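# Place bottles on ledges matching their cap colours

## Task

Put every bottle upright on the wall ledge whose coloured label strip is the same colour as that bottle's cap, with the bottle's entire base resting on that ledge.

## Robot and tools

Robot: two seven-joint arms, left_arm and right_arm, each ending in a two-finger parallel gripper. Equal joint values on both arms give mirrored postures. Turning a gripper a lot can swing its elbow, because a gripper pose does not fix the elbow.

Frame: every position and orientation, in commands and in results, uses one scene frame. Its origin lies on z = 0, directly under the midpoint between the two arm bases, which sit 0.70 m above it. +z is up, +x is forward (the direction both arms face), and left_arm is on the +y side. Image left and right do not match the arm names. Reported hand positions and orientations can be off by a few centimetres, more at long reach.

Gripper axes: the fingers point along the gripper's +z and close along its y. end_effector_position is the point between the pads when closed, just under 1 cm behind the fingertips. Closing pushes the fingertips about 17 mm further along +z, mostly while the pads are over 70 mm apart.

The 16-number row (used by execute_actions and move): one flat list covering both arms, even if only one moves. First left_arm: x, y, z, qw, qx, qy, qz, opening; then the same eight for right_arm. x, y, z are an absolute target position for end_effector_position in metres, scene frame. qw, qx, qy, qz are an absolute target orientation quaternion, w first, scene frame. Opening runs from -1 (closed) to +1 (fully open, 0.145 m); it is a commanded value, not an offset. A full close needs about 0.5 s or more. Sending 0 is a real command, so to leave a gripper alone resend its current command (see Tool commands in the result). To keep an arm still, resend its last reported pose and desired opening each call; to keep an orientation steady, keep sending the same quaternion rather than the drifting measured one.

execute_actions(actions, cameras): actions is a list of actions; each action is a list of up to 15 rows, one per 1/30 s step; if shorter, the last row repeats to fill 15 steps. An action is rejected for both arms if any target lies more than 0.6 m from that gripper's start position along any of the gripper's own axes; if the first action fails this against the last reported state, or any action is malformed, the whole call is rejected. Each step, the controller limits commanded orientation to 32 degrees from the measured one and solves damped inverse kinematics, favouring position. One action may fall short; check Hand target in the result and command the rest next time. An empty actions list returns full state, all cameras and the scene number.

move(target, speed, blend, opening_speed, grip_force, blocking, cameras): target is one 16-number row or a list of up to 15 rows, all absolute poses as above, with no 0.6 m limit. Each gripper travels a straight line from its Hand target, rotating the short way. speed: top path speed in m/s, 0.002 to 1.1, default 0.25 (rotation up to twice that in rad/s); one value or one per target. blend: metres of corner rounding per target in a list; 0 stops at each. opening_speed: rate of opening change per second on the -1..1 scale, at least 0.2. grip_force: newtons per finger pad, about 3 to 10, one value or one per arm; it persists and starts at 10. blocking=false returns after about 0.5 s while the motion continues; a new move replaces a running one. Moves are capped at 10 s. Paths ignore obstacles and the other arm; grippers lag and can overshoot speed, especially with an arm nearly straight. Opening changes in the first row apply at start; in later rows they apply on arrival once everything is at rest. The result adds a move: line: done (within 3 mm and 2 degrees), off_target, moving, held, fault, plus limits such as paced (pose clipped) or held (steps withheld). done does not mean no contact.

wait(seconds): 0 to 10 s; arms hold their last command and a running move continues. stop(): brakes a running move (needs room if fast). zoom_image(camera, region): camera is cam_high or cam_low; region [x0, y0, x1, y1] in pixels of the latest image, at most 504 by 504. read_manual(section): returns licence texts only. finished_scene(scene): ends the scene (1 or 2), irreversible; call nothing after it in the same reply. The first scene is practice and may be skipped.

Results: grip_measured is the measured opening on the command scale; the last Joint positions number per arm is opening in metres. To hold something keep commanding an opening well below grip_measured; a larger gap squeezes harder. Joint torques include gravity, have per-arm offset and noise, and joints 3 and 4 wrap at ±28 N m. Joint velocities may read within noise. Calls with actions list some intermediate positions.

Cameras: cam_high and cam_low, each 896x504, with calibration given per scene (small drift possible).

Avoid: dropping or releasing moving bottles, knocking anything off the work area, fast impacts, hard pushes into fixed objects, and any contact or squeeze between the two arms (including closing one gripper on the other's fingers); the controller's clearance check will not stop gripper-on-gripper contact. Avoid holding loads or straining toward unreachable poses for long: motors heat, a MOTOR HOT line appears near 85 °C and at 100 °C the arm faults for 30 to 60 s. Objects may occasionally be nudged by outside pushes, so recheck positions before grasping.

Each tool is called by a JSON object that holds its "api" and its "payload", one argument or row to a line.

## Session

{"api": "execute_actions", "payload": {
  "actions": []
}}

{"api": "zoom_image", "payload": {
  "camera": "cam_high",
  "region": [420, 190, 690, 420]
}}

{"api": "zoom_image", "payload": {
  "camera": "cam_low",
  "region": [330, 120, 630, 400]
}}

Scene clock: 0.00 s.
left_arm: end_effector_position=(+0.2239, +0.1828, +0.6144) grip_measured=+1.00 end_effector_quat_wxyz=(-0.319, +0.395, -0.515, +0.691) | right_arm: end_effector_position=(+0.4009, -0.1655, +0.3728) grip_measured=+1.00 end_effector_quat_wxyz=(+0.260, +0.265, +0.837, +0.401)
Joint positions: left_arm=[-1.106 0.942 0.535 2.339 -0.48 -0.199 -0.367 0.145] | right_arm=[0.583 0.619 -0.841 0.925 -1.182 -0.496 -0.047 0.145]
Joint velocities: within noise
Joint torques (N m): no reading
Motor temperatures (°C): left_arm=[21 21 22 20 21 23 21] | right_arm=[20 22 22 19 20 19 21]
Hand target: left_arm +0.2239, +0.1828, +0.6144; -0.319, +0.395, -0.515, +0.691 | right_arm +0.4009, -0.1655, +0.3728; +0.260, +0.265, +0.837, +0.401
Tool commands: left_gripper/opening=+1.0 right_gripper/opening=+1.0

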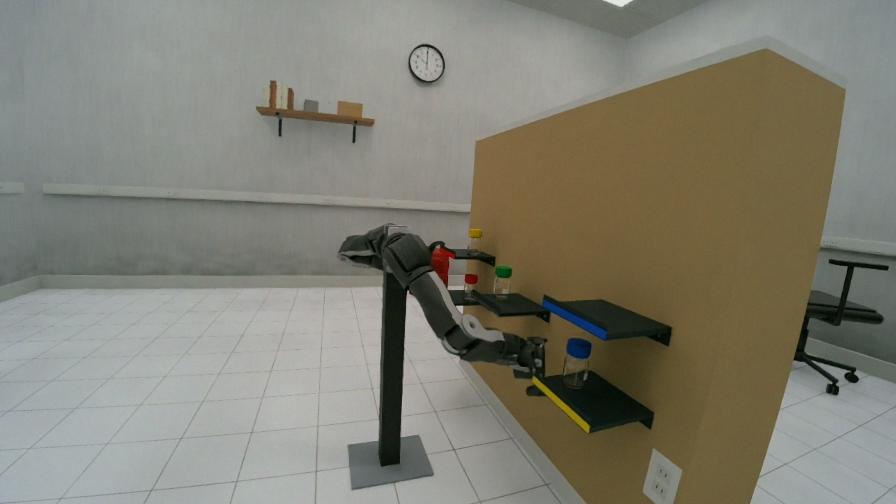

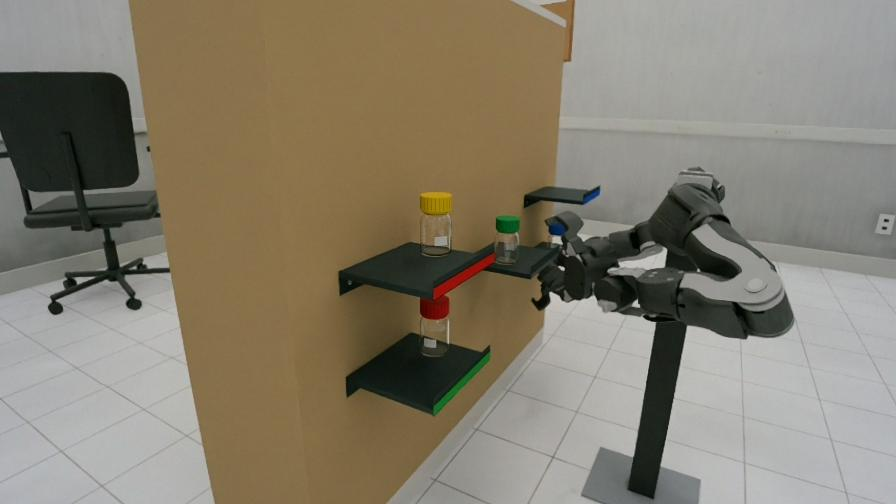

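Scaled by 1.867 from the camera's 896x504 image, which has a finer 1280x720 frame.

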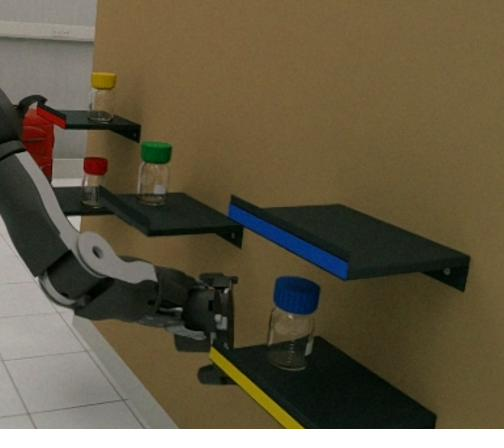

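Scaled by 1.680 from the camera's 896x504 image, which has a finer 1280x720 frame.

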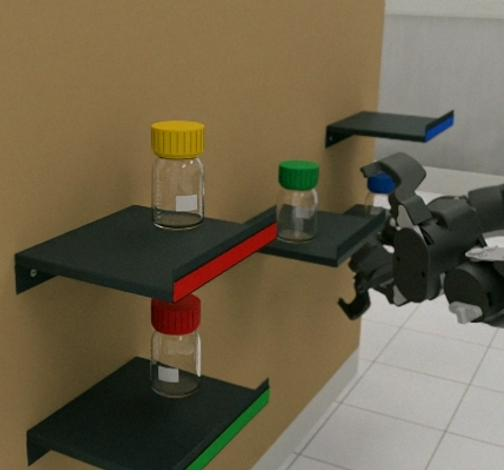

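{"api": "move", "payload": {
  "target": [
    [0.24,0.26,0.54,0,0.766,0,0.6428,1,0.26,-0.19,0.43,0,0.766,0,0.6428,1],
    [0.25,0.32,0.62,0,0.766,0,0.6428,1,0.25,-0.31,0.49,0,0.766,0,0.6428,1],
    [0.28,0.325,0.677,-0.0839,0.7595,0.1,0.6373,1,0.283,-0.318,0.488,0.0839,0.7595,-0.1,0.6373,1]
  ],
  "blend": [0.03,0.02,0],
  "grip_force": 6,
  "cameras": ["all"]
}}

{"api": "zoom_image", "payload": {
  "camera": "cam_high",
  "region": [430, 210, 680, 430]
}}

{"api": "zoom_image", "payload": {
  "camera": "cam_low",
  "region": [380, 150, 620, 380]
}}

Scene clock: 79.97 s.
left_arm: end_effector_position=(+0.2806, +0.3235, +0.6793) grip_measured=+1.00 end_effector_quat_wxyz=(-0.083, +0.757, +0.096, +0.641) | right_arm: end_effector_position=(+0.2836, -0.3176, +0.4905) grip_measured=+1.00 end_effector_quat_wxyz=(+0.082, +0.757, -0.098, +0.641)
Joint positions: left_arm=[-0.806 1.144 1.06 2.29 1.584 0.479 -0.653 0.145] | right_arm=[-0.416 0.364 0.378 1.907 0.478 0.207 -0.048 0.145]
Joint torques (N m): left_arm=[2.44 3.34 1.65 0.57 -0.08 -0.44 -0.04] | right_arm=[1.15 2.73 1.39 3.52 0.02 -0.33 -0.14]
Hand target: left_arm +0.2800, +0.3251, +0.6770; -0.084, +0.759, +0.100, +0.637 | right_arm +0.2830, -0.3180, +0.4880; +0.084, +0.760, -0.100, +0.637
Off the commanded pose: left_arm 0.003 m, 1 deg | right_arm 0.003 m, 1 deg.
joint sent to its limit (left arm) — joint 5 (forearm roll), upper limit. The joint targets still meet the commanded pose.
grip_force (N): 6, 6
move: done

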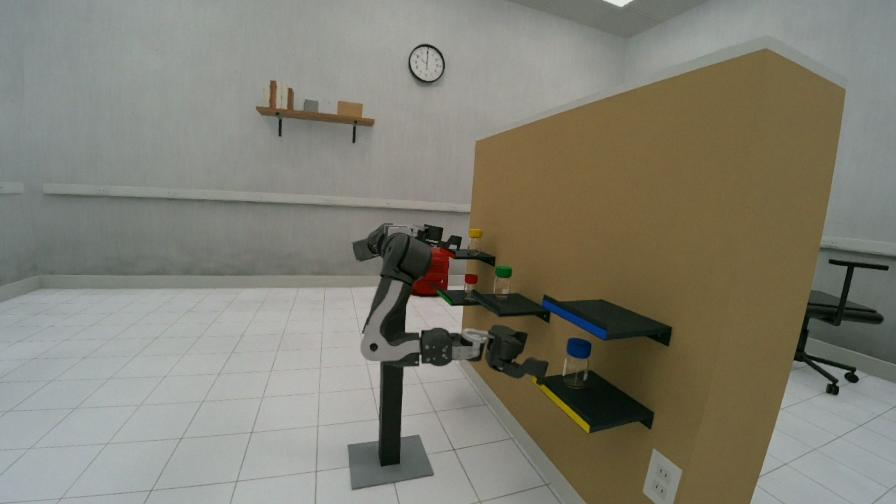

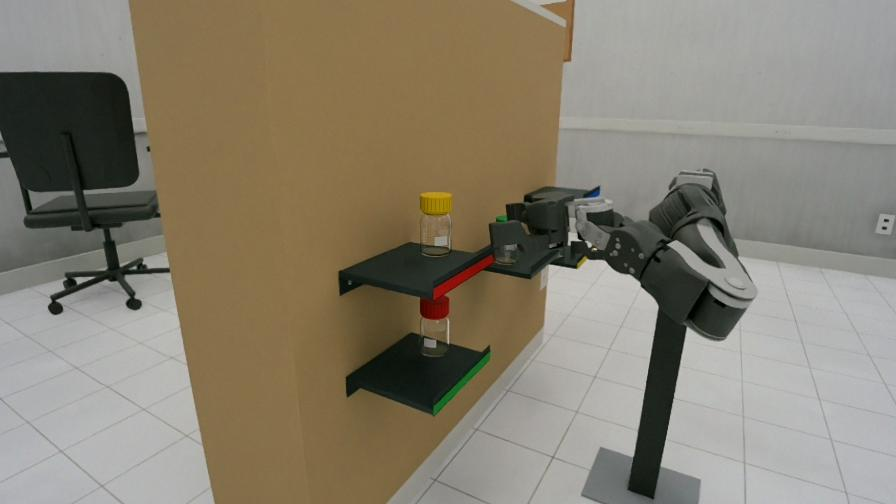

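Scaled by 2.016 from the camera's 896x504 image, which has a finer 1280x720 frame.

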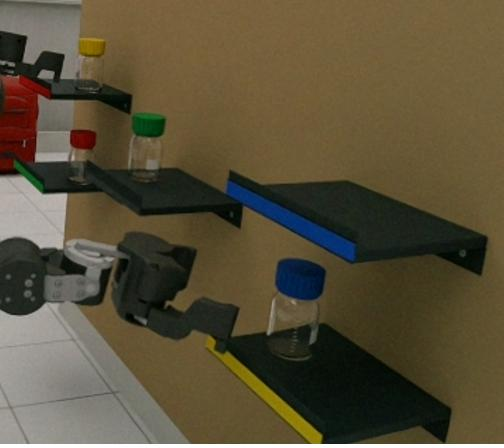

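Scaled by 2.100 from the camera's 896x504 image, which has a finer 1280x720 frame.

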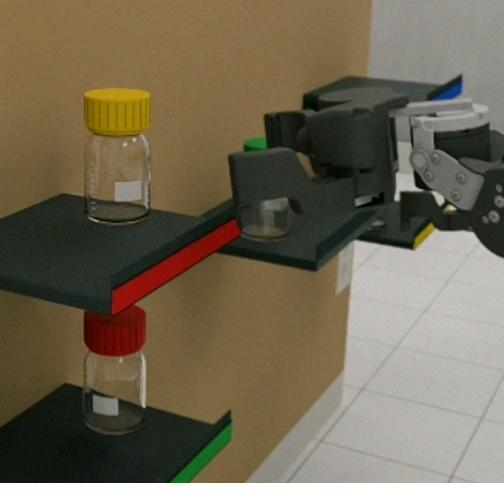

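{"api": "move", "payload": {
  "target": [
    [0.385,0.349,0.676,-0.0839,0.7595,0.1,0.6373,1,0.370,-0.342,0.490,0.0839,0.7595,-0.1,0.6373,1]
  ],
  "speed": 0.1,
  "cameras": ["all"]
}}

{"api": "zoom_image", "payload": {
  "camera": "cam_high",
  "region": [430, 210, 680, 430]
}}

{"api": "zoom_image", "payload": {
  "camera": "cam_low",
  "region": [380, 150, 620, 380]
}}

Scene clock: 95.70 s.
left_arm: end_effector_position=(+0.3856, +0.3472, +0.6773) grip_measured=+1.00 end_effector_quat_wxyz=(-0.102, +0.743, +0.065, +0.658) | right_arm: end_effector_position=(+0.3700, -0.3435, +0.4919) grip_measured=+1.00 end_effector_quat_wxyz=(+0.085, +0.758, -0.103, +0.639)
Joint positions: left_arm=[-1.407 1.672 1.391 1.772 1.584 0.111 -0.539 0.145] | right_arm=[0.028 0.466 0.231 1.527 0.457 0.26 -0.043 0.145]
Joint torques (N m): left_arm=[5.08 0.96 3.74 0.03 -0.07 -0.47 -0.07] | right_arm=[3.52 5.02 0.99 3.6 0.08 -0.47 0.19]
Hand target: left_arm +0.3850, +0.3490, +0.6759; -0.105, +0.745, +0.068, +0.655 | right_arm +0.3700, -0.3420, +0.4901; +0.084, +0.759, -0.100, +0.637
Off the commanded pose: left_arm 0.002 m, 5 deg | right_arm 0.002 m, 1 deg.
joint sent to its limit (left arm) — joint 1 (shoulder pitch), lower limit; joint 5 (forearm roll), upper limit. The joint targets are off in orientation, not in position.
grip_force (N): 6, 6
move: off_target (left_arm)

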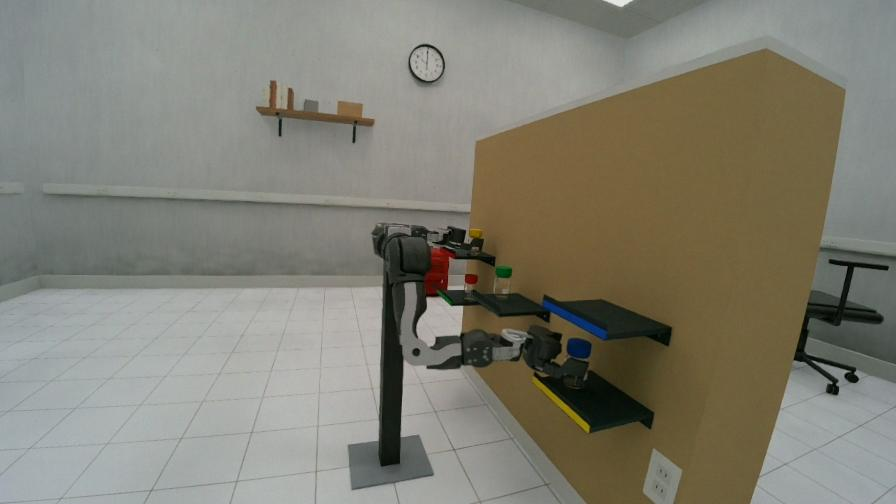

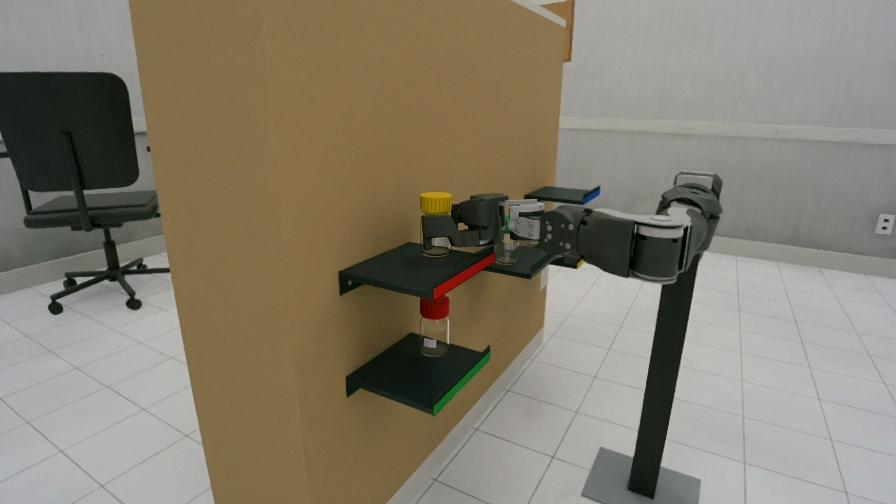

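Scaled by 2.016 from the camera's 896x504 image, which has a finer 1280x720 frame.

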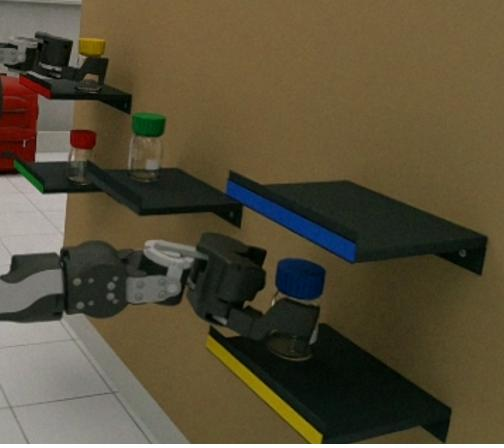

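Scaled by 2.100 from the camera's 896x504 image, which has a finer 1280x720 frame.

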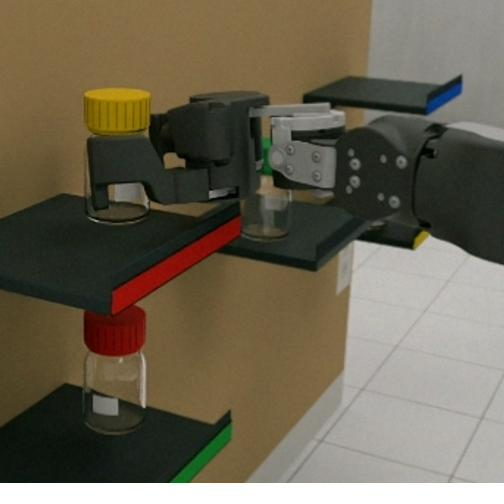

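{"api": "move", "payload": {
  "target": [
    [0.30,0.325,0.685,-0.0839,0.7595,0.1,0.6373,0.0,0.370,-0.342,0.490,0.0839,0.7595,-0.1,0.6373,-0.6],
    [0.25,0.30,0.62,0,0.766,0,0.6428,0.0,0.370,-0.342,0.526,0.0839,0.7595,-0.1,0.6373,-0.6],
    [0.27,0.20,0.51,0,0.766,0,0.6428,0.0,0.358,-0.2,0.53,0,0.766,0,0.6428,-0.6],
    [0.36,0.18,0.47,0,0.766,0,0.6428,0.0,0.358,-0.188,0.60,0,0.766,0,0.6428,-0.6],
    [0.36,0.18,0.62,0,0.766,0,0.6428,0.0,0.358,-0.188,0.72,0,0.766,0,0.6428,-0.6]
  ],
  "speed": [0.15,0.15,0.18,0.18,0.18],
  "blend": [0,0.01,0.02,0.02,0],
  "cameras": ["all"],
  "opening_speed": 1.2
}}

Scene clock: 131.40 s.
left_arm: end_effector_position=(+0.3601, +0.1797, +0.6213) grip_measured=+0.00 end_effector_quat_wxyz=(+0.002, +0.764, +0.000, +0.645) | right_arm: end_effector_position=(+0.3581, -0.1880, +0.7209) grip_measured=-0.25 end_effector_quat_wxyz=(-0.001, +0.745, +0.003, +0.667)
Joint positions: left_arm=[0.29 0.57 -0.185 2.154 0.908 0.78 -0.645 0.076] | right_arm=[0.79 0.864 -0.345 2.171 1.559 0.785 -1.028 0.057]
Joint torques (N m): left_arm=[5.79 2.81 0.96 3.37 -0.04 -0.44 -0.02] | right_arm=[4.68 2.62 2.1 1.03 -0.25 -0.17 -0.11]
Hand target: left_arm +0.3600, +0.1799, +0.6200; +0.000, +0.766, +0.000, +0.643 | right_arm +0.3581, -0.1880, +0.7197; +0.001, +0.746, +0.004, +0.666
Off the commanded pose: left_arm 0.001 m, 0 deg | right_arm 0.001 m, 4 deg.
joint sent to its limit (left arm) — joint 6 (wrist pitch), upper limit. The joint targets still meet the commanded pose.
joint sent to its limit (right arm) — joint 5 (forearm roll), upper limit; joint 6 (wrist pitch), upper limit. The joint targets are off in orientation, not in position.
grip_force (N): 6, 6
move: off_target (right_arm)

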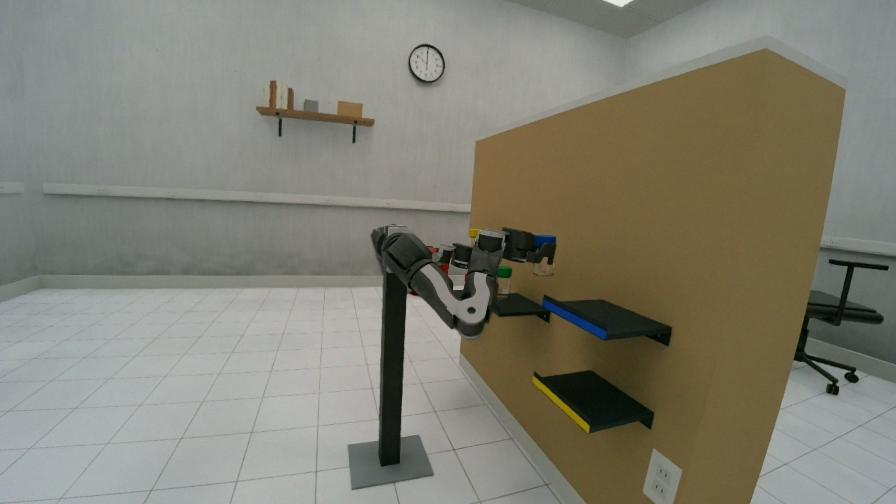

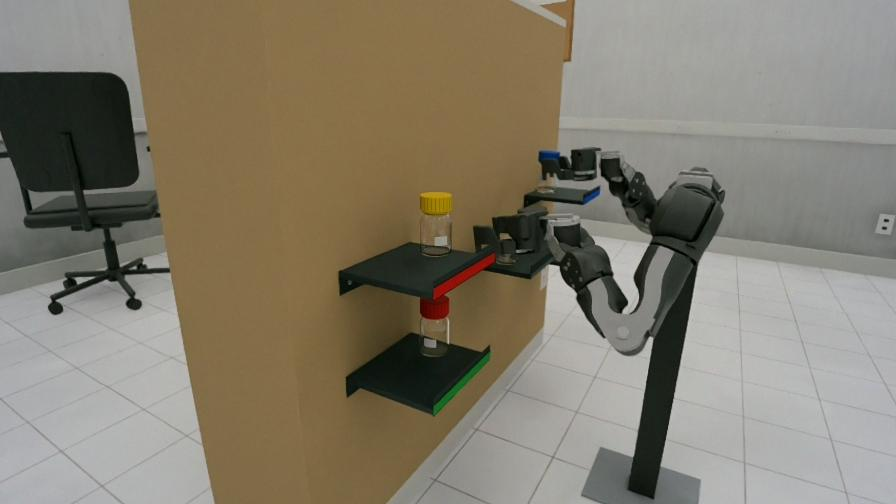

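{"api": "move", "payload": {
  "target": [
    [0.34,0.20,0.70,0,0.766,0,0.6428,0.0,0.36,-0.26,0.725,0.042,0.763,-0.05,0.640,-0.6],
    [0.30,0.27,0.69,-0.042,0.763,0.05,0.640,0.0,0.368,-0.345,0.72,0.0839,0.7595,-0.1,0.6373,-0.6],
    [0.30,0.326,0.677,-0.0839,0.7595,0.1,0.6373,0.7,0.370,-0.362,0.685,0.0839,0.7595,-0.1,0.6373,-0.6],
    [0.385,0.349,0.676,-0.0839,0.7595,0.1,0.6373,0.7,0.370,-0.362,0.674,0.0839,0.7595,-0.1,0.6373,-0.6]
  ],
  "speed": [0.18,0.18,0.12,0.1],
  "blend": [0.02,0.02,0,0],
  "cameras": ["all"],
  "opening_speed": 1.5
}}

{"api": "zoom_image", "payload": {
  "camera": "cam_high",
  "region": [430, 210, 680, 430]
}}

{"api": "zoom_image", "payload": {
  "camera": "cam_low",
  "region": [380, 150, 620, 380]
}}

Scene clock: 152.73 s.
left_arm: end_effector_position=(+0.3843, +0.3501, +0.6773) grip_measured=+0.70 end_effector_quat_wxyz=(-0.086, +0.759, +0.101, +0.638) | right_arm: end_effector_position=(+0.3700, -0.3620, +0.6831) grip_measured=-0.25 end_effector_quat_wxyz=(+0.086, +0.748, -0.100, +0.650)
Joint positions: left_arm=[0.439 1.129 -0.071 1.768 1.32 0.6 -0.549 0.125] | right_arm=[0.245 1.231 0.072 1.799 1.377 0.506 -0.501 0.057]
Joint torques (N m): left_arm=[6.47 5.34 2.22 1.74 -0.16 -0.62 0.24] | right_arm=[2.28 6.29 2.82 0.49 0.18 0.06 -0.01]
Hand target: left_arm +0.3850, +0.3490, +0.6761; -0.084, +0.759, +0.100, +0.637 | right_arm +0.3700, -0.3620, +0.6741; +0.084, +0.759, -0.100, +0.637
Off the commanded pose: left_arm 0.002 m, 0 deg | right_arm 0.009 m, 2 deg.
grip_force (N): 6, 6
move: off_target (right_arm)

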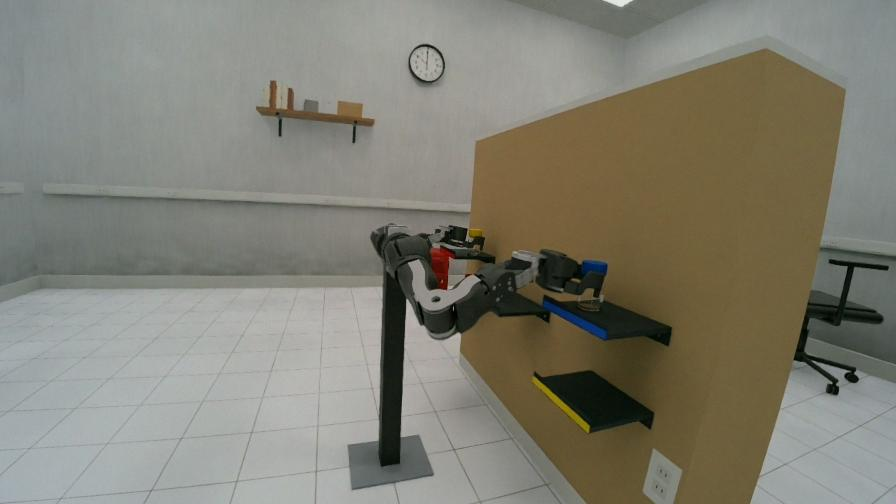

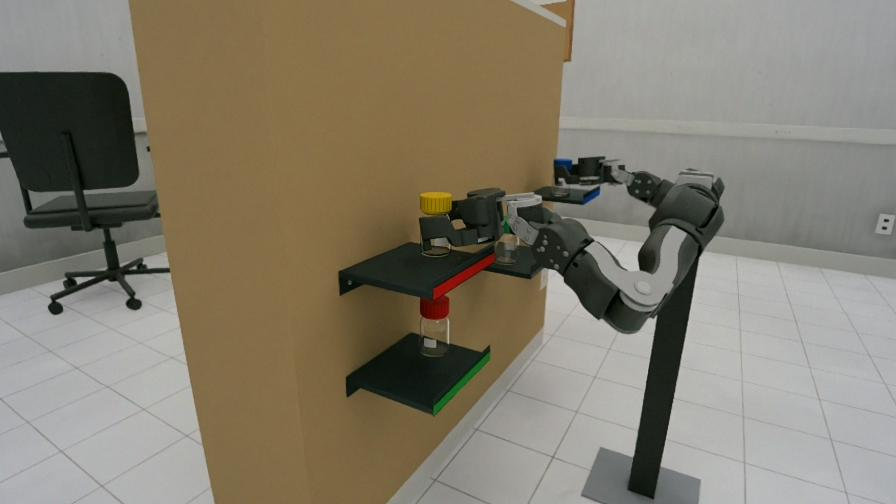

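Scaled by 2.016 from the camera's 896x504 image, which has a finer 1280x720 frame.

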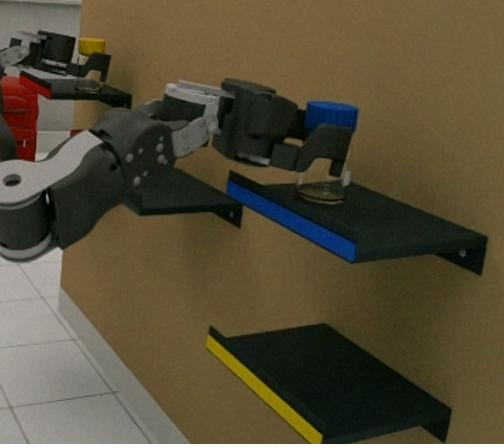

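Scaled by 2.100 from the camera's 896x504 image, which has a finer 1280x720 frame.

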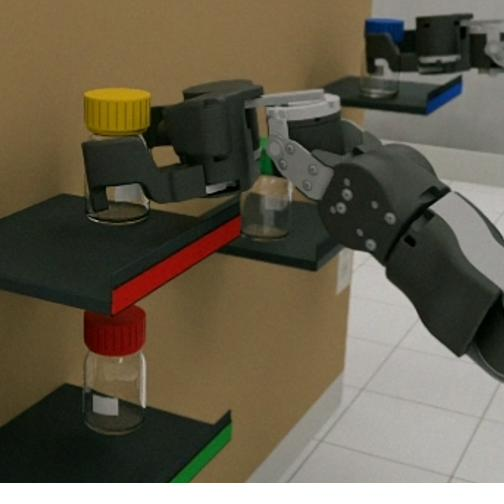

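{"api": "move", "payload": {
  "target": [
    [0.385,0.349,0.676,-0.0839,0.7595,0.1,0.6373,-0.6,0.370,-0.362,0.681,0.0839,0.7595,-0.1,0.6373,-0.6],
    [0.382,0.345,0.735,-0.0839,0.7595,0.1,0.6373,-0.6,0.370,-0.362,0.684,0.0839,0.7595,-0.1,0.6373,0.4],
    [0.37,0.28,0.74,-0.042,0.763,0.05,0.640,-0.6,0.273,-0.336,0.695,0.0839,0.7595,-0.1,0.6373,0.4],
    [0.36,0.18,0.74,0,0.766,0,0.6428,-0.6,0.245,-0.30,0.62,0,0.766,0,0.6428,0.15]
  ],
  "speed": [0.1,0.1,0.15,0.18],
  "blend": [0,0,0.01,0],
  "opening_speed": 1.2
}}

{"api": "move", "payload": {
  "target": [
    [0.355,0.1,0.735,0.056,0.763,-0.067,0.640,-0.6,0.255,-0.24,0.55,0,0.766,0,0.6428,0.15],
    [0.36,-0.03,0.725,0.1116,0.7544,-0.133,0.633,-0.6,0.27,-0.22,0.54,0,0.766,0,0.6428,0.15],
    [0.385,-0.058,0.68,0.1116,0.7544,-0.133,0.633,-0.6,0.27,-0.22,0.54,0,0.766,0,0.6428,0.15],
    [0.385,-0.058,0.588,0.1116,0.7544,-0.133,0.633,-0.6,0.27,-0.22,0.54,0,0.766,0,0.6428,0.15]
  ],
  "speed": [0.18,0.18,0.15,0.1],
  "blend": [0.02,0.02,0.01,0],
  "cameras": ["all"]
}}

{"api": "zoom_image", "payload": {
  "camera": "cam_high",
  "region": [450, 220, 650, 390]
}}

{"api": "zoom_image", "payload": {
  "camera": "cam_low",
  "region": [440, 170, 620, 310]
}}

Scene clock: 185.03 s.
left_arm: end_effector_position=(+0.3602, +0.1797, +0.7390) grip_measured=-0.23 end_effector_quat_wxyz=(+0.000, +0.733, -0.006, +0.681) | right_arm: end_effector_position=(+0.2447, -0.3009, +0.6205) grip_measured=+0.15 end_effector_quat_wxyz=(+0.002, +0.766, -0.002, +0.643)
Joint positions: left_arm=[0.9 0.844 -0.41 2.154 1.584 0.782 -1.073 0.058] | right_arm=[-0.817 0.712 0.952 2.313 1.11 0.486 0.009 0.087]
Joint torques (N m): left_arm=[7.85 1.91 1.95 0.77 -0.16 -0.33 -0.06] | right_arm=[0.07 3.94 2.21 1.85 0.07 -0.55 0.18]
Hand target: left_arm +0.3602, +0.1800, +0.7398; -0.001, +0.732, -0.005, +0.681 | right_arm +0.2450, -0.3000, +0.6200; +0.000, +0.766, +0.000, +0.643
Off the commanded pose: left_arm 0.001 m, 6 deg | right_arm 0.001 m, 0 deg.
joint sent to its limit (left arm) — joint 5 (forearm roll), upper limit; joint 6 (wrist pitch), upper limit. The joint targets are off in orientation, not in position.
grip_force (N): 6, 6
move: off_target (left_arm)

Scene clock: 188.03 s.
left_arm: end_effector_position=(+0.3844, -0.0578, +0.5864) grip_measured=-0.23 end_effector_quat_wxyz=(+0.110, +0.757, -0.133, +0.630) | right_arm: end_effector_position=(+0.2701, -0.2196, +0.5423) grip_measured=+0.15 end_effector_quat_wxyz=(-0.002, +0.763, +0.002, +0.646)
Joint positions: left_arm=[0.936 0.207 -1.219 1.671 1.113 0.329 -0.975 0.058] | right_arm=[-0.563 0.588 0.175 2.288 0.638 0.289 -0.265 0.087]
Joint torques (N m): left_arm=[9.03 -1.23 2.51 2.99 -0.51 -0.64 0.23] | right_arm=[0.91 2.52 0.98 3.02 -0.11 -0.3 -0.11]
Hand target: left_arm +0.3849, -0.0581, +0.5880; +0.112, +0.754, -0.133, +0.633 | right_arm +0.2700, -0.2200, +0.5400; +0.000, +0.766, +0.000, +0.643
Off the commanded pose: left_arm 0.002 m, 1 deg | right_arm 0.002 m, 1 deg.
grip_force (N): 6, 6
move: done

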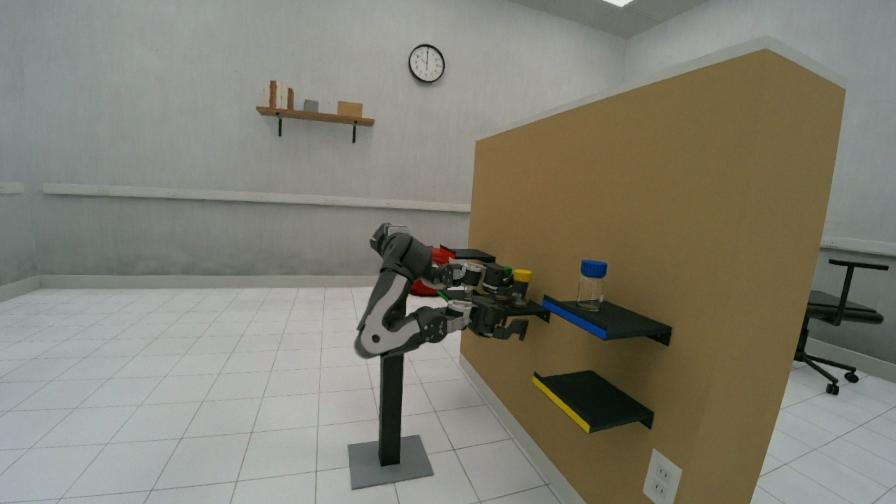

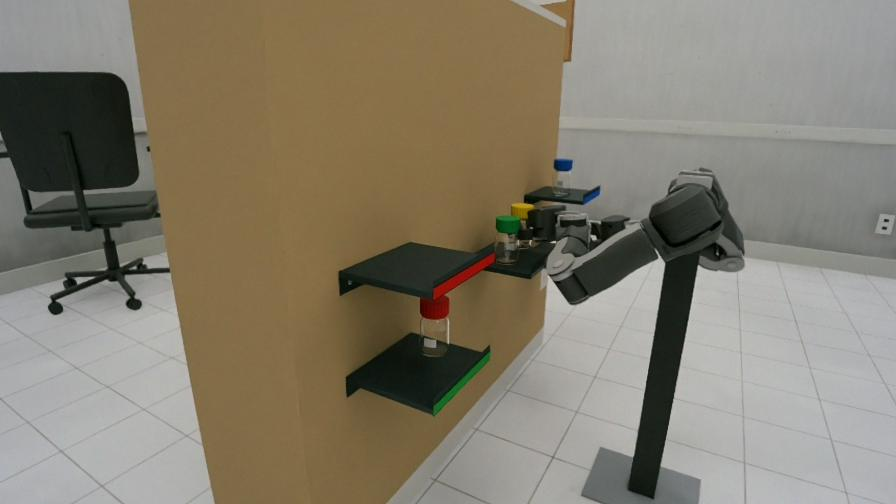

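Scaled by 2.520 from the camera's 896x504 image, which has a finer 1280x720 frame.

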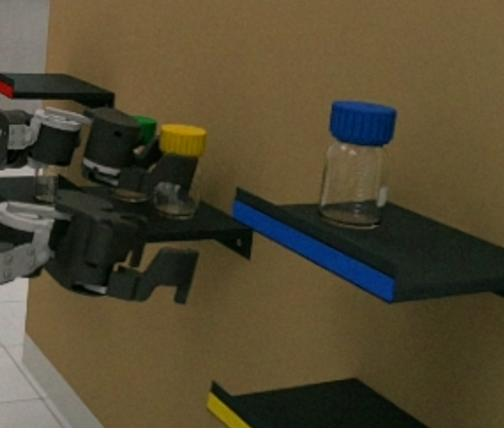

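Scaled by 2.800 from the camera's 896x504 image, which has a finer 1280x720 frame.

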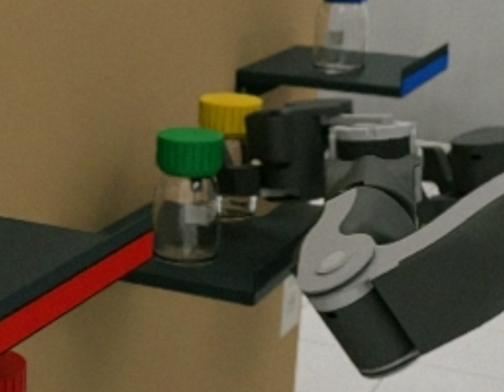

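{"api": "move", "payload": {
  "target": [0.385,-0.058,0.568,0.1116,0.7544,-0.133,0.633,-0.6,0.27,-0.22,0.54,0,0.766,0,0.6428,0.15],
  "speed": 0.05
}}

Scene clock: 194.90 s.
left_arm: end_effector_position=(+0.3858, -0.0581, +0.5761) grip_measured=-0.23 end_effector_quat_wxyz=(+0.114, +0.748, -0.128, +0.641) | right_arm: end_effector_position=(+0.2701, -0.2196, +0.5423) grip_measured=+0.15 end_effector_quat_wxyz=(-0.002, +0.763, +0.002, +0.646)
Joint positions: left_arm=[0.913 0.211 -1.253 1.639 1.061 0.253 -0.949 0.058] | right_arm=[-0.563 0.588 0.175 2.288 0.638 0.289 -0.265 0.087]
Joint torques (N m): left_arm=[6.53 -0.59 1.35 1.94 -0.13 -0.31 0.29] | right_arm=[1.02 2.39 1.02 3.1 -0.1 -0.31 -0.14]
Hand target: left_arm +0.3850, -0.0578, +0.5680; +0.111, +0.754, -0.133, +0.633 | right_arm +0.2700, -0.2200, +0.5400; +0.000, +0.766, +0.000, +0.643
Off the commanded pose: left_arm 0.008 m, 1 deg | right_arm 0.002 m, 1 deg.
grip_force (N): 6, 6
move: off_target (left_arm)

{"api": "move", "payload": {
  "target": [
    [0.385,-0.058,0.572,0.1116,0.7544,-0.133,0.633,-0.6,0.27,-0.22,0.54,0,0.766,0,0.6428,0.15],
    [0.385,-0.058,0.575,0.1116,0.7544,-0.133,0.633,0.0,0.27,-0.22,0.54,0,0.766,0,0.6428,0.15],
    [0.30,-0.027,0.587,0.1116,0.7544,-0.133,0.633,0.0,0.27,-0.22,0.54,0,0.766,0,0.6428,0.15],
    [0.305,0.06,0.60,0,0.766,0,0.6428,0.0,0.275,-0.19,0.56,0,0.766,0,0.6428,0.15],
    [0.28,0.20,0.54,0,0.766,0,0.6428,0.0,0.293,-0.092,0.59,-0.1116,0.7544,0.133,0.633,0.15]
  ],
  "speed": [0.08,0.08,0.12,0.18,0.18],
  "blend": [0,0,0.005,0.02,0],
  "opening_speed": 1.2,
  "cameras": ["all"]
}}

{"api": "zoom_image", "payload": {
  "camera": "cam_high",
  "region": [450, 220, 600, 340]
}}

{"api": "zoom_image", "payload": {
  "camera": "cam_low",
  "region": [440, 170, 620, 310]
}}

Scene clock: 216.57 s.
left_arm: end_effector_position=(+0.2803, +0.2012, +0.5416) grip_measured=+0.00 end_effector_quat_wxyz=(-0.004, +0.765, +0.000, +0.645) | right_arm: end_effector_position=(+0.2933, -0.0931, +0.5924) grip_measured=+0.15 end_effector_quat_wxyz=(-0.110, +0.752, +0.131, +0.637)
Joint positions: left_arm=[0.32 1.365 -1.104 2.286 1.012 -0.305 -0.965 0.076] | right_arm=[-0.001 0.534 -0.305 2.382 0.676 0.699 -0.393 0.087]
Joint torques (N m): left_arm=[3.07 3.47 1.52 2.91 -0.25 -0.5 0.24] | right_arm=[2.52 1.75 0.58 2.86 0.01 -0.32 0.08]
Hand target: left_arm +0.2800, +0.2000, +0.5400; +0.000, +0.766, +0.000, +0.643 | right_arm +0.2930, -0.0920, +0.5900; -0.112, +0.754, +0.133, +0.633
Off the commanded pose: left_arm 0.002 m, 0 deg | right_arm 0.003 m, 1 deg.
grip_force (N): 6, 6
move: done

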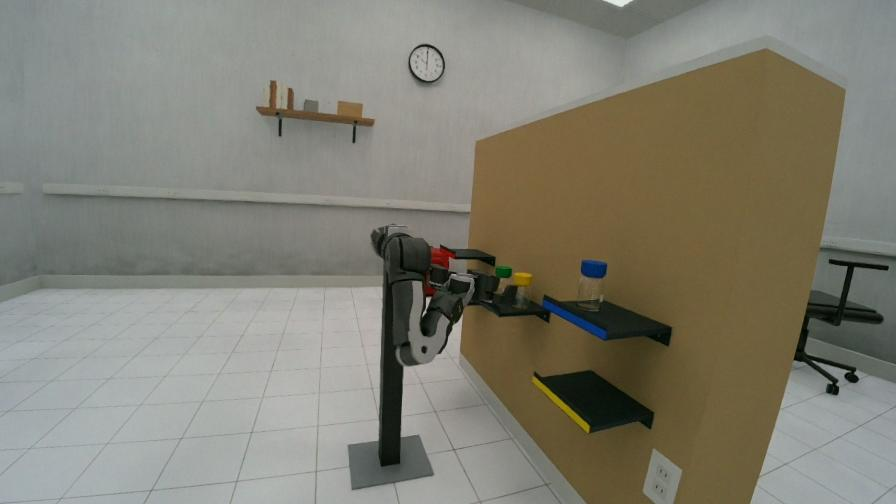

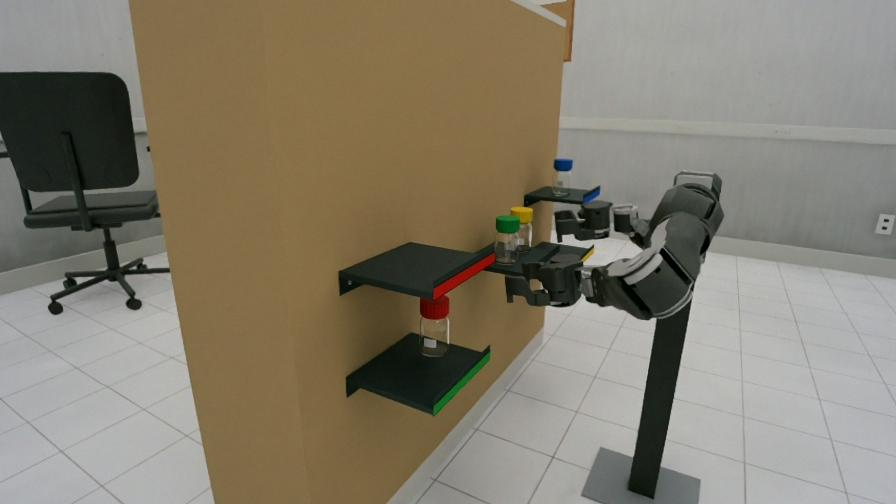

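Scaled by 3.360 from the camera's 896x504 image, which has a finer 1280x720 frame.

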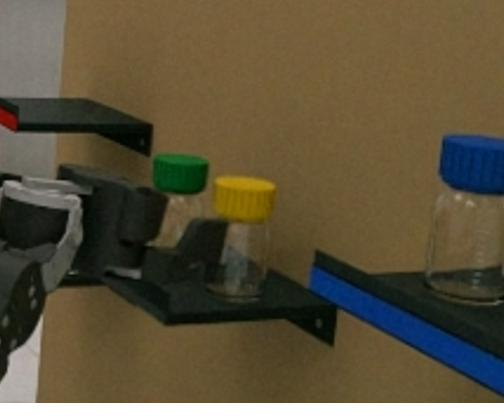

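Scaled by 2.800 from the camera's 896x504 image, which has a finer 1280x720 frame.

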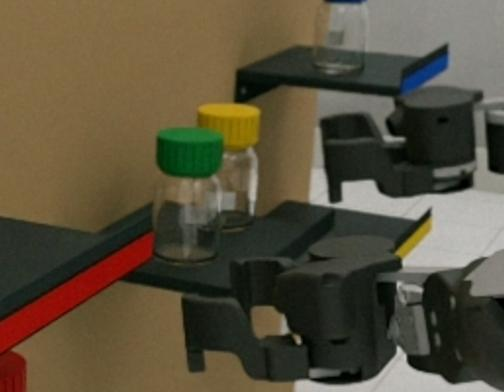

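{"api": "move", "payload": {
  "target": [
    [0.255,0.27,0.50,0,0.766,0,0.6428,0.0,0.33,-0.078,0.585,-0.1116,0.7544,0.133,0.633,0.15],
    [0.28,0.32,0.493,-0.0839,0.7595,0.1,0.6373,0.7,0.373,-0.062,0.581,-0.1116,0.7544,0.133,0.633,0.15],
    [0.381,0.347,0.490,-0.0839,0.7595,0.1,0.6373,0.7,0.373,-0.062,0.581,-0.1116,0.7544,0.133,0.633,-0.6]
  ],
  "speed": [0.12,0.1,0.1],
  "blend": [0.01,0,0],
  "opening_speed": 1.2,
  "cameras": ["all"]
}}

{"api": "zoom_image", "payload": {
  "camera": "cam_high",
  "region": [450, 220, 600, 340]
}}

{"api": "zoom_image", "payload": {
  "camera": "cam_low",
  "region": [380, 170, 620, 400]
}}

Scene clock: 238.33 s.
left_arm: end_effector_position=(+0.3813, +0.3481, +0.4924) grip_measured=+0.70 end_effector_quat_wxyz=(-0.086, +0.757, +0.101, +0.640) | right_arm: end_effector_position=(+0.3733, -0.0638, +0.5816) grip_measured=-0.25 end_effector_quat_wxyz=(-0.109, +0.755, +0.131, +0.633)
Joint positions: left_arm=[0.559 1.178 -1.099 1.459 1.345 -0.366 -0.501 0.125] | right_arm=[0.372 0.387 -0.492 1.971 0.651 0.662 -0.374 0.057]
Joint torques (N m): left_arm=[5.95 4.95 2.52 1.33 -0.05 -0.48 0.24] | right_arm=[4.95 0.38 1.14 3.07 -0.1 -0.53 0.15]
Hand target: left_arm +0.3810, +0.3469, +0.4900; -0.084, +0.759, +0.100, +0.637 | right_arm +0.3730, -0.0621, +0.5810; -0.111, +0.754, +0.133, +0.633
Off the commanded pose: left_arm 0.003 m, 1 deg | right_arm 0.002 m, 0 deg.
grip_force (N): 6, 6
move: done

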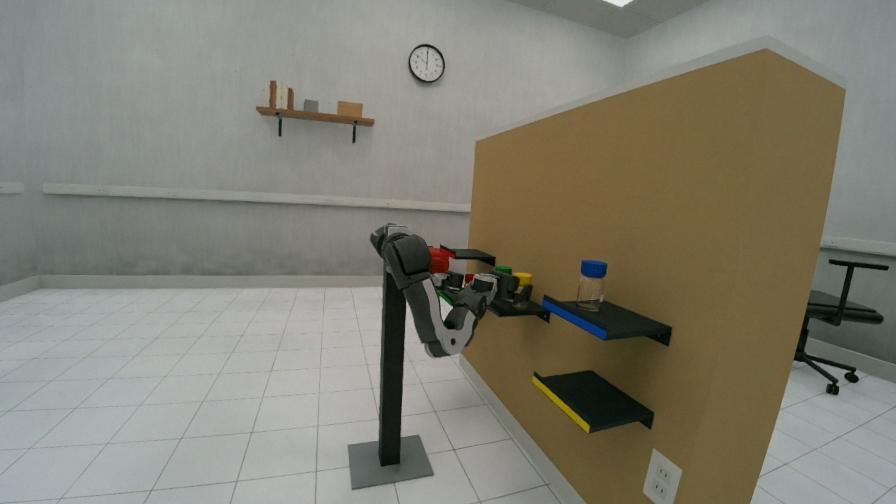

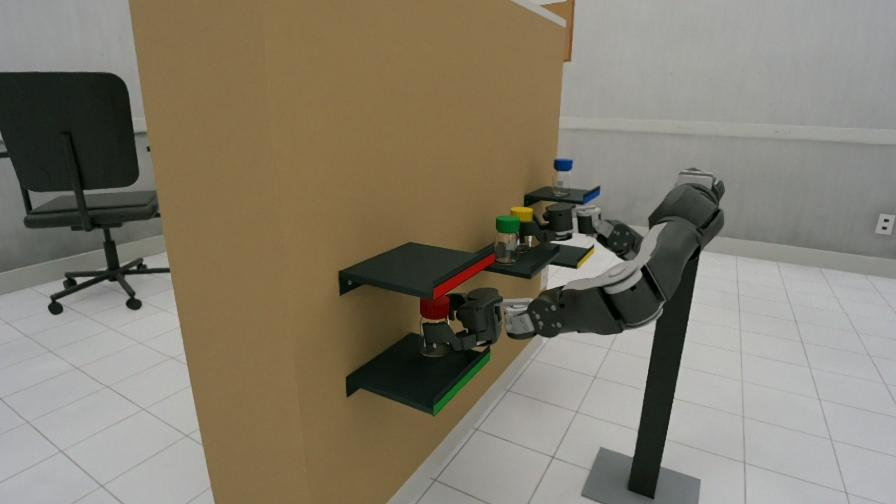

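Scaled by 3.360 from the camera's 896x504 image, which has a finer 1280x720 frame.

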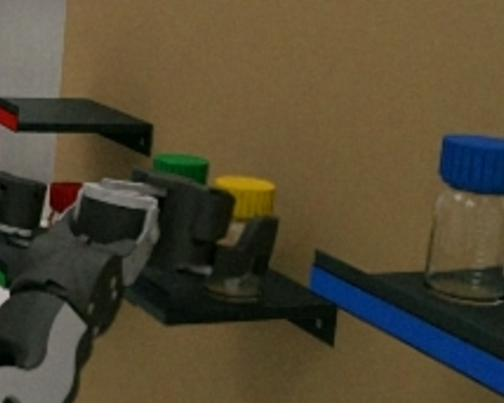

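Scaled by 2.100 from the camera's 896x504 image, which has a finer 1280x720 frame.

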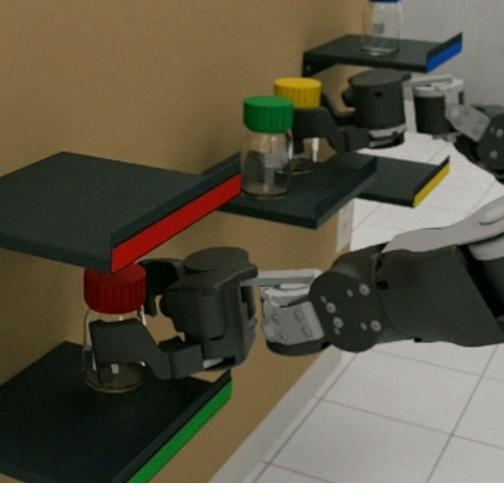

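{"api": "move", "payload": {
  "target": [
    [0.381,0.347,0.490,-0.0839,0.7595,0.1,0.6373,-0.6,0.373,-0.062,0.60,-0.1116,0.7544,0.133,0.633,-0.6],
    [0.381,0.347,0.524,-0.0839,0.7595,0.1,0.6373,-0.6,0.370,-0.07,0.63,-0.1116,0.7544,0.133,0.633,-0.6],
    [0.36,0.20,0.527,0,0.766,0,0.6428,-0.6,0.358,-0.19,0.64,0,0.766,0,0.6428,-0.6],
    [0.36,0.187,0.62,0,0.766,0,0.6428,-0.6,0.358,-0.195,0.53,0,0.766,0,0.6428,-0.6],
    [0.36,0.187,0.73,0,0.766,0,0.6428,-0.6,0.367,-0.33,0.526,0.0839,0.7595,-0.1,0.6373,-0.6]
  ],
  "speed": [0.1,0.1,0.16,0.16,0.16],
  "blend": [0,0.008,0.015,0.015,0],
  "opening_speed": 1.2,
  "cameras": ["all"]
}}

Scene clock: 272.13 s.
left_arm: end_effector_position=(+0.3600, +0.1868, +0.7312) grip_measured=-0.24 end_effector_quat_wxyz=(+0.000, +0.740, -0.004, +0.673) | right_arm: end_effector_position=(+0.3657, -0.3304, +0.5210) grip_measured=-0.25 end_effector_quat_wxyz=(+0.086, +0.766, -0.100, +0.629)
Joint positions: left_arm=[0.854 0.869 -0.378 2.154 1.584 0.782 -1.043 0.058] | right_arm=[-0.019 0.831 -0.059 1.692 0.897 0.201 -0.402 0.057]
Joint torques (N m): left_arm=[6.4 2.6 1.8 0.81 -0.15 -0.34 0.04] | right_arm=[4.39 5.6 4.36 3.66 -0.18 -0.74 0.16]
Hand target: left_arm +0.3602, +0.1870, +0.7297; -0.001, +0.742, -0.005, +0.671 | right_arm +0.3669, -0.3301, +0.5260; +0.084, +0.760, -0.100, +0.637
Off the commanded pose: left_arm 0.001 m, 5 deg | right_arm 0.005 m, 1 deg.
joint sent to its limit (left arm) — joint 5 (forearm roll), upper limit; joint 6 (wrist pitch), upper limit. The joint targets are off in orientation, not in position.
grip_force (N): 6, 6
move: off_target (left_arm, right_arm)

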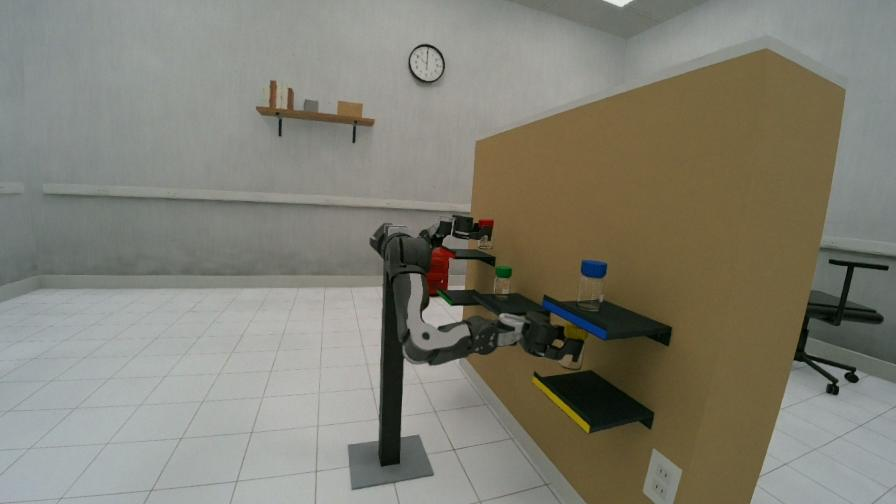

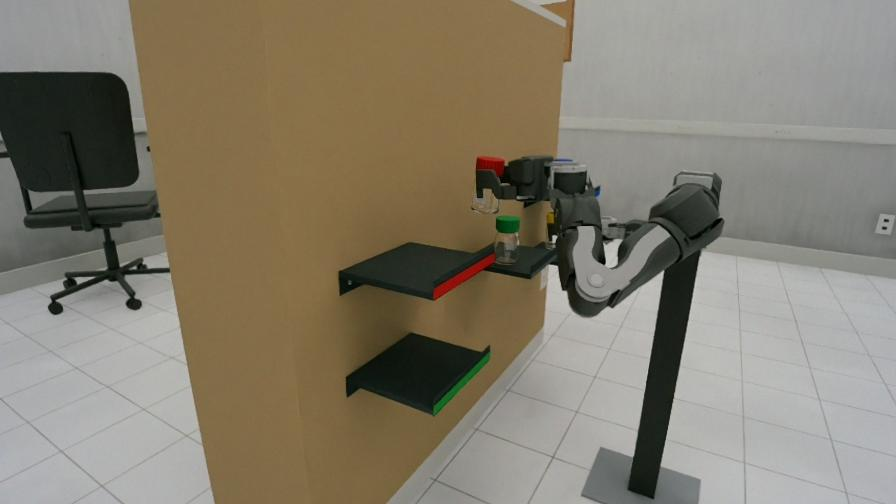

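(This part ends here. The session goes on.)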